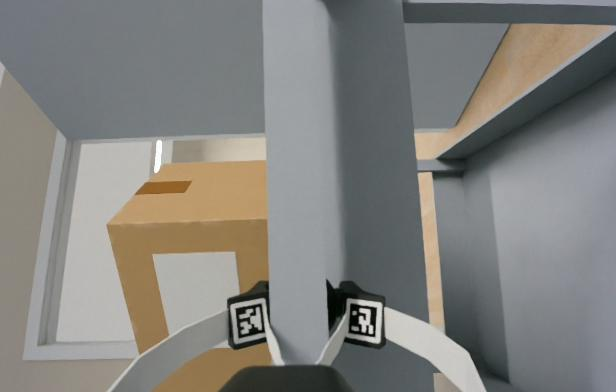

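Request:
move(r1={"base":{"translate_m":0.35,"strafe_m":0.06},"contact_limits":{"translate_m":0.6},"pace":"slow"}, blocking=false, cameras=[])

Request:
wait(seconds=8, cameras=["r1_head_camera"])

Scene clock: 776.20 s.
move: r1 moving
r1.base_odometry: x=-2.526 y=+2.953 heading=-0.473
r1.turned_by_wheels: +0.000
r1.turned_by_imu: -0.001
r1.base_tilt: forward=-1.6 right=+1.2
r1.lidar_m: 0.53 2.10 1.94 1.65 1.66 1.95 3.43 3.67 3.58 3.09 1.71 0.57
r1.base_status: translate_m moving; strafe_m moving
r1.joint_positions: lift_m=+0.688 arm_m=+0.172 wrist_yaw_rad=-0.003 wrist_pitch_rad=+0.008 wrist_roll_rad=+1.570 gripper_m=-0.029
r1.joint_status: not commanded
r1.measured_speeds: translate_m=+0.049 strafe_m=+0.009 rotate_rad=-0.001 lift_m=+0.000 arm_m=+0.000 wrist_yaw_rad=+0.000 wrist_pitch_rad=+0.000 wrist_roll_rad=+0.000
r1.motor_effort: lift_m=+16(16) arm_m=+4(4) wheel_0=+1(4) wheel_1=+5(7) wheel_2=-11(12)
r1.servo_current: wrist_yaw_rad=39(65) wrist_pitch_rad=52(59) wrist_roll_rad=59(59) gripper_m=59(59)
r1.contact_limits: arm_m 0.1; translate_m 0.6
r1.hand_pose: x=+0.6310 y=-0.0883 z=+0.8643 quat_wxyz=(+0.708, +0.707, +0.002, -0.004) (m; r1's base frame)
r1.wrist_depth_mm: - - - 255 259 1397 1182 / - - - 249 252 1576 1229 / 1863 - - 243 245 1808 - / 1863 - 535 237 241 - - / 1863 469 466 174 235 - - / 1708 504 187 171 181 - - / - 143 182 128 223 128 -
r2.base_odometry: x=-2.445 y=-2.375 heading=-2.121
r2.turned_by_wheels: +0.000
r2.turned_by_imu: +0.001
r2.base_tilt: forward=-0.7 right=+0.0
r2.lidar_m: 1.15 0.33 0.31 1.09 1.18 4.65 - 2.09 1.43 1.38 1.42 1.20
r2.base_status: not commanded
r2.joint_positions: lift_m=+0.950 arm_m=+0.000 wrist_yaw_rad=+1.725 wrist_pitch_rad=+0.002 wrist_roll_rad=+0.000 gripper_m=-0.036
r2.joint_status: not commanded
r2.measured_speeds: all 0
r2.motor_effort: lift_m=+21(21) arm_m=-5(5) wheel_0=+4(5) wheel_1=-8(9) wheel_2=+0(1)
r2.servo_current: wrist_yaw_rad=111(124) wrist_pitch_rad=39(46) wrist_roll_rad=46(59) gripper_m=117(117)
r2.contact_limits: translate_m 0.4
r2.hand_pose: x=+0.2130 y=+0.2984 z=+1.1276 quat_wxyz=(+0.650, -0.001, +0.000, +0.760) (m; r2's base frame)
r2.wrist_depth_mm: - - 237 161 242 245 245 / - - 239 163 242 245 248 / - - 241 163 243 246 247 / - - 241 163 245 248 249 / - - 243 166 248 249 251 / - - 182 167 179 250 252 / - 1808 245 - 249 251 253
pictures: none
No camera images: "cameras" was empty.

Scene clock: 780.53 s.
earlier move: r1 done
r1.base_odometry: x=-2.199 y=+2.851 heading=-0.472
r1.turned_by_wheels: +0.001
r1.turned_by_imu: +0.001
r1.base_tilt: forward=-1.6 right=+1.3
r1.lidar_m: 0.45 0.56 2.00 1.69 1.71 1.97 3.53 4.02 3.54 3.03 1.52 0.63
r1.base_status: done
r1.joint_positions: lift_m=+0.688 arm_m=+0.172 wrist_yaw_rad=+0.000 wrist_pitch_rad=+0.008 wrist_roll_rad=+1.570 gripper_m=-0.029
r1.joint_status: not commanded
r1.measured_speeds: all 0
r1.motor_effort: lift_m=+16(16) arm_m=+4(4) wheel_0=+4(9) wheel_1=+4(8) wheel_2=-2(12)
r1.servo_current: wrist_yaw_rad=46(78) wrist_pitch_rad=46(65) wrist_roll_rad=52(65) gripper_m=46(59)
r1.contact_limits: arm_m 0.1; translate_m 0.6
r1.hand_pose: x=+0.6313 y=-0.0875 z=+0.8643 quat_wxyz=(+0.708, +0.707, +0.003, -0.003) (m; r1's base frame)
r1.wrist_depth_mm: - - - 270 - 1397 1160 / - - - - 329 340 343 / - - - - 296 1661 1255 / - - - - 260 1863 - / - - - 240 240 - - / - 442 208 177 183 - - / - 445 183 - 211 128 -
r2.base_odometry: x=-2.445 y=-2.375 heading=-2.121
r2.turned_by_wheels: +0.000
r2.turned_by_imu: +0.001
r2.base_tilt: forward=-0.6 right=+0.0
r2.lidar_m: 1.14 0.35 0.31 1.14 1.50 4.61 - 2.06 1.47 1.38 1.43 1.21
r2.base_status: not commanded
r2.joint_positions: lift_m=+0.950 arm_m=+0.000 wrist_yaw_rad=+1.725 wrist_pitch_rad=+0.002 wrist_roll_rad=+0.000 gripper_m=-0.036
r2.joint_status: not commanded
r2.measured_speeds: all 0
r2.on_its_own: wrist_yaw_rad is at rest, and its servo_current (117 mA) is outside its rest range (0 to 104 mA)
r2.motor_effort: lift_m=+20(21) arm_m=-5(5) wheel_0=+5(5) wheel_1=-9(9) wheel_2=+0(1)
r2.servo_current: wrist_yaw_rad=117(137) wrist_pitch_rad=46(46) wrist_roll_rad=33(59) gripper_m=117(124)
r2.contact_limits: translate_m 0.4
r2.hand_pose: x=+0.2130 y=+0.2984 z=+1.1276 quat_wxyz=(+0.650, -0.001, +0.000, +0.760) (m; r2's base frame)
r2.wrist_depth_mm: - - 237 161 242 243 245 / - - 238 162 243 244 247 / - - 239 163 245 246 248 / - - 242 164 245 248 250 / - - 242 165 246 249 250 / - - 183 166 179 250 253 / - - 245 - 249 252 255
wait: 4.33 of 8 s (r1 has come to rest)
pictures: r1_head_camera
Images, in order (width x height): r1_head_camera 420x560.

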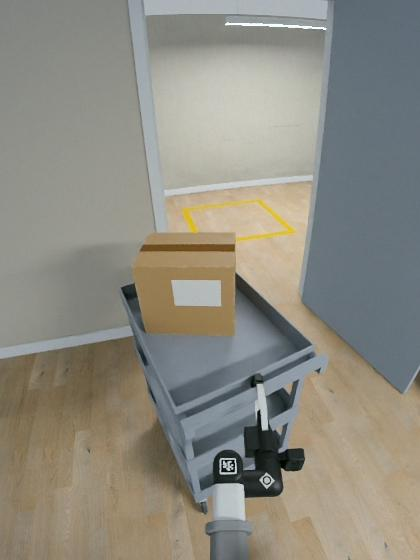

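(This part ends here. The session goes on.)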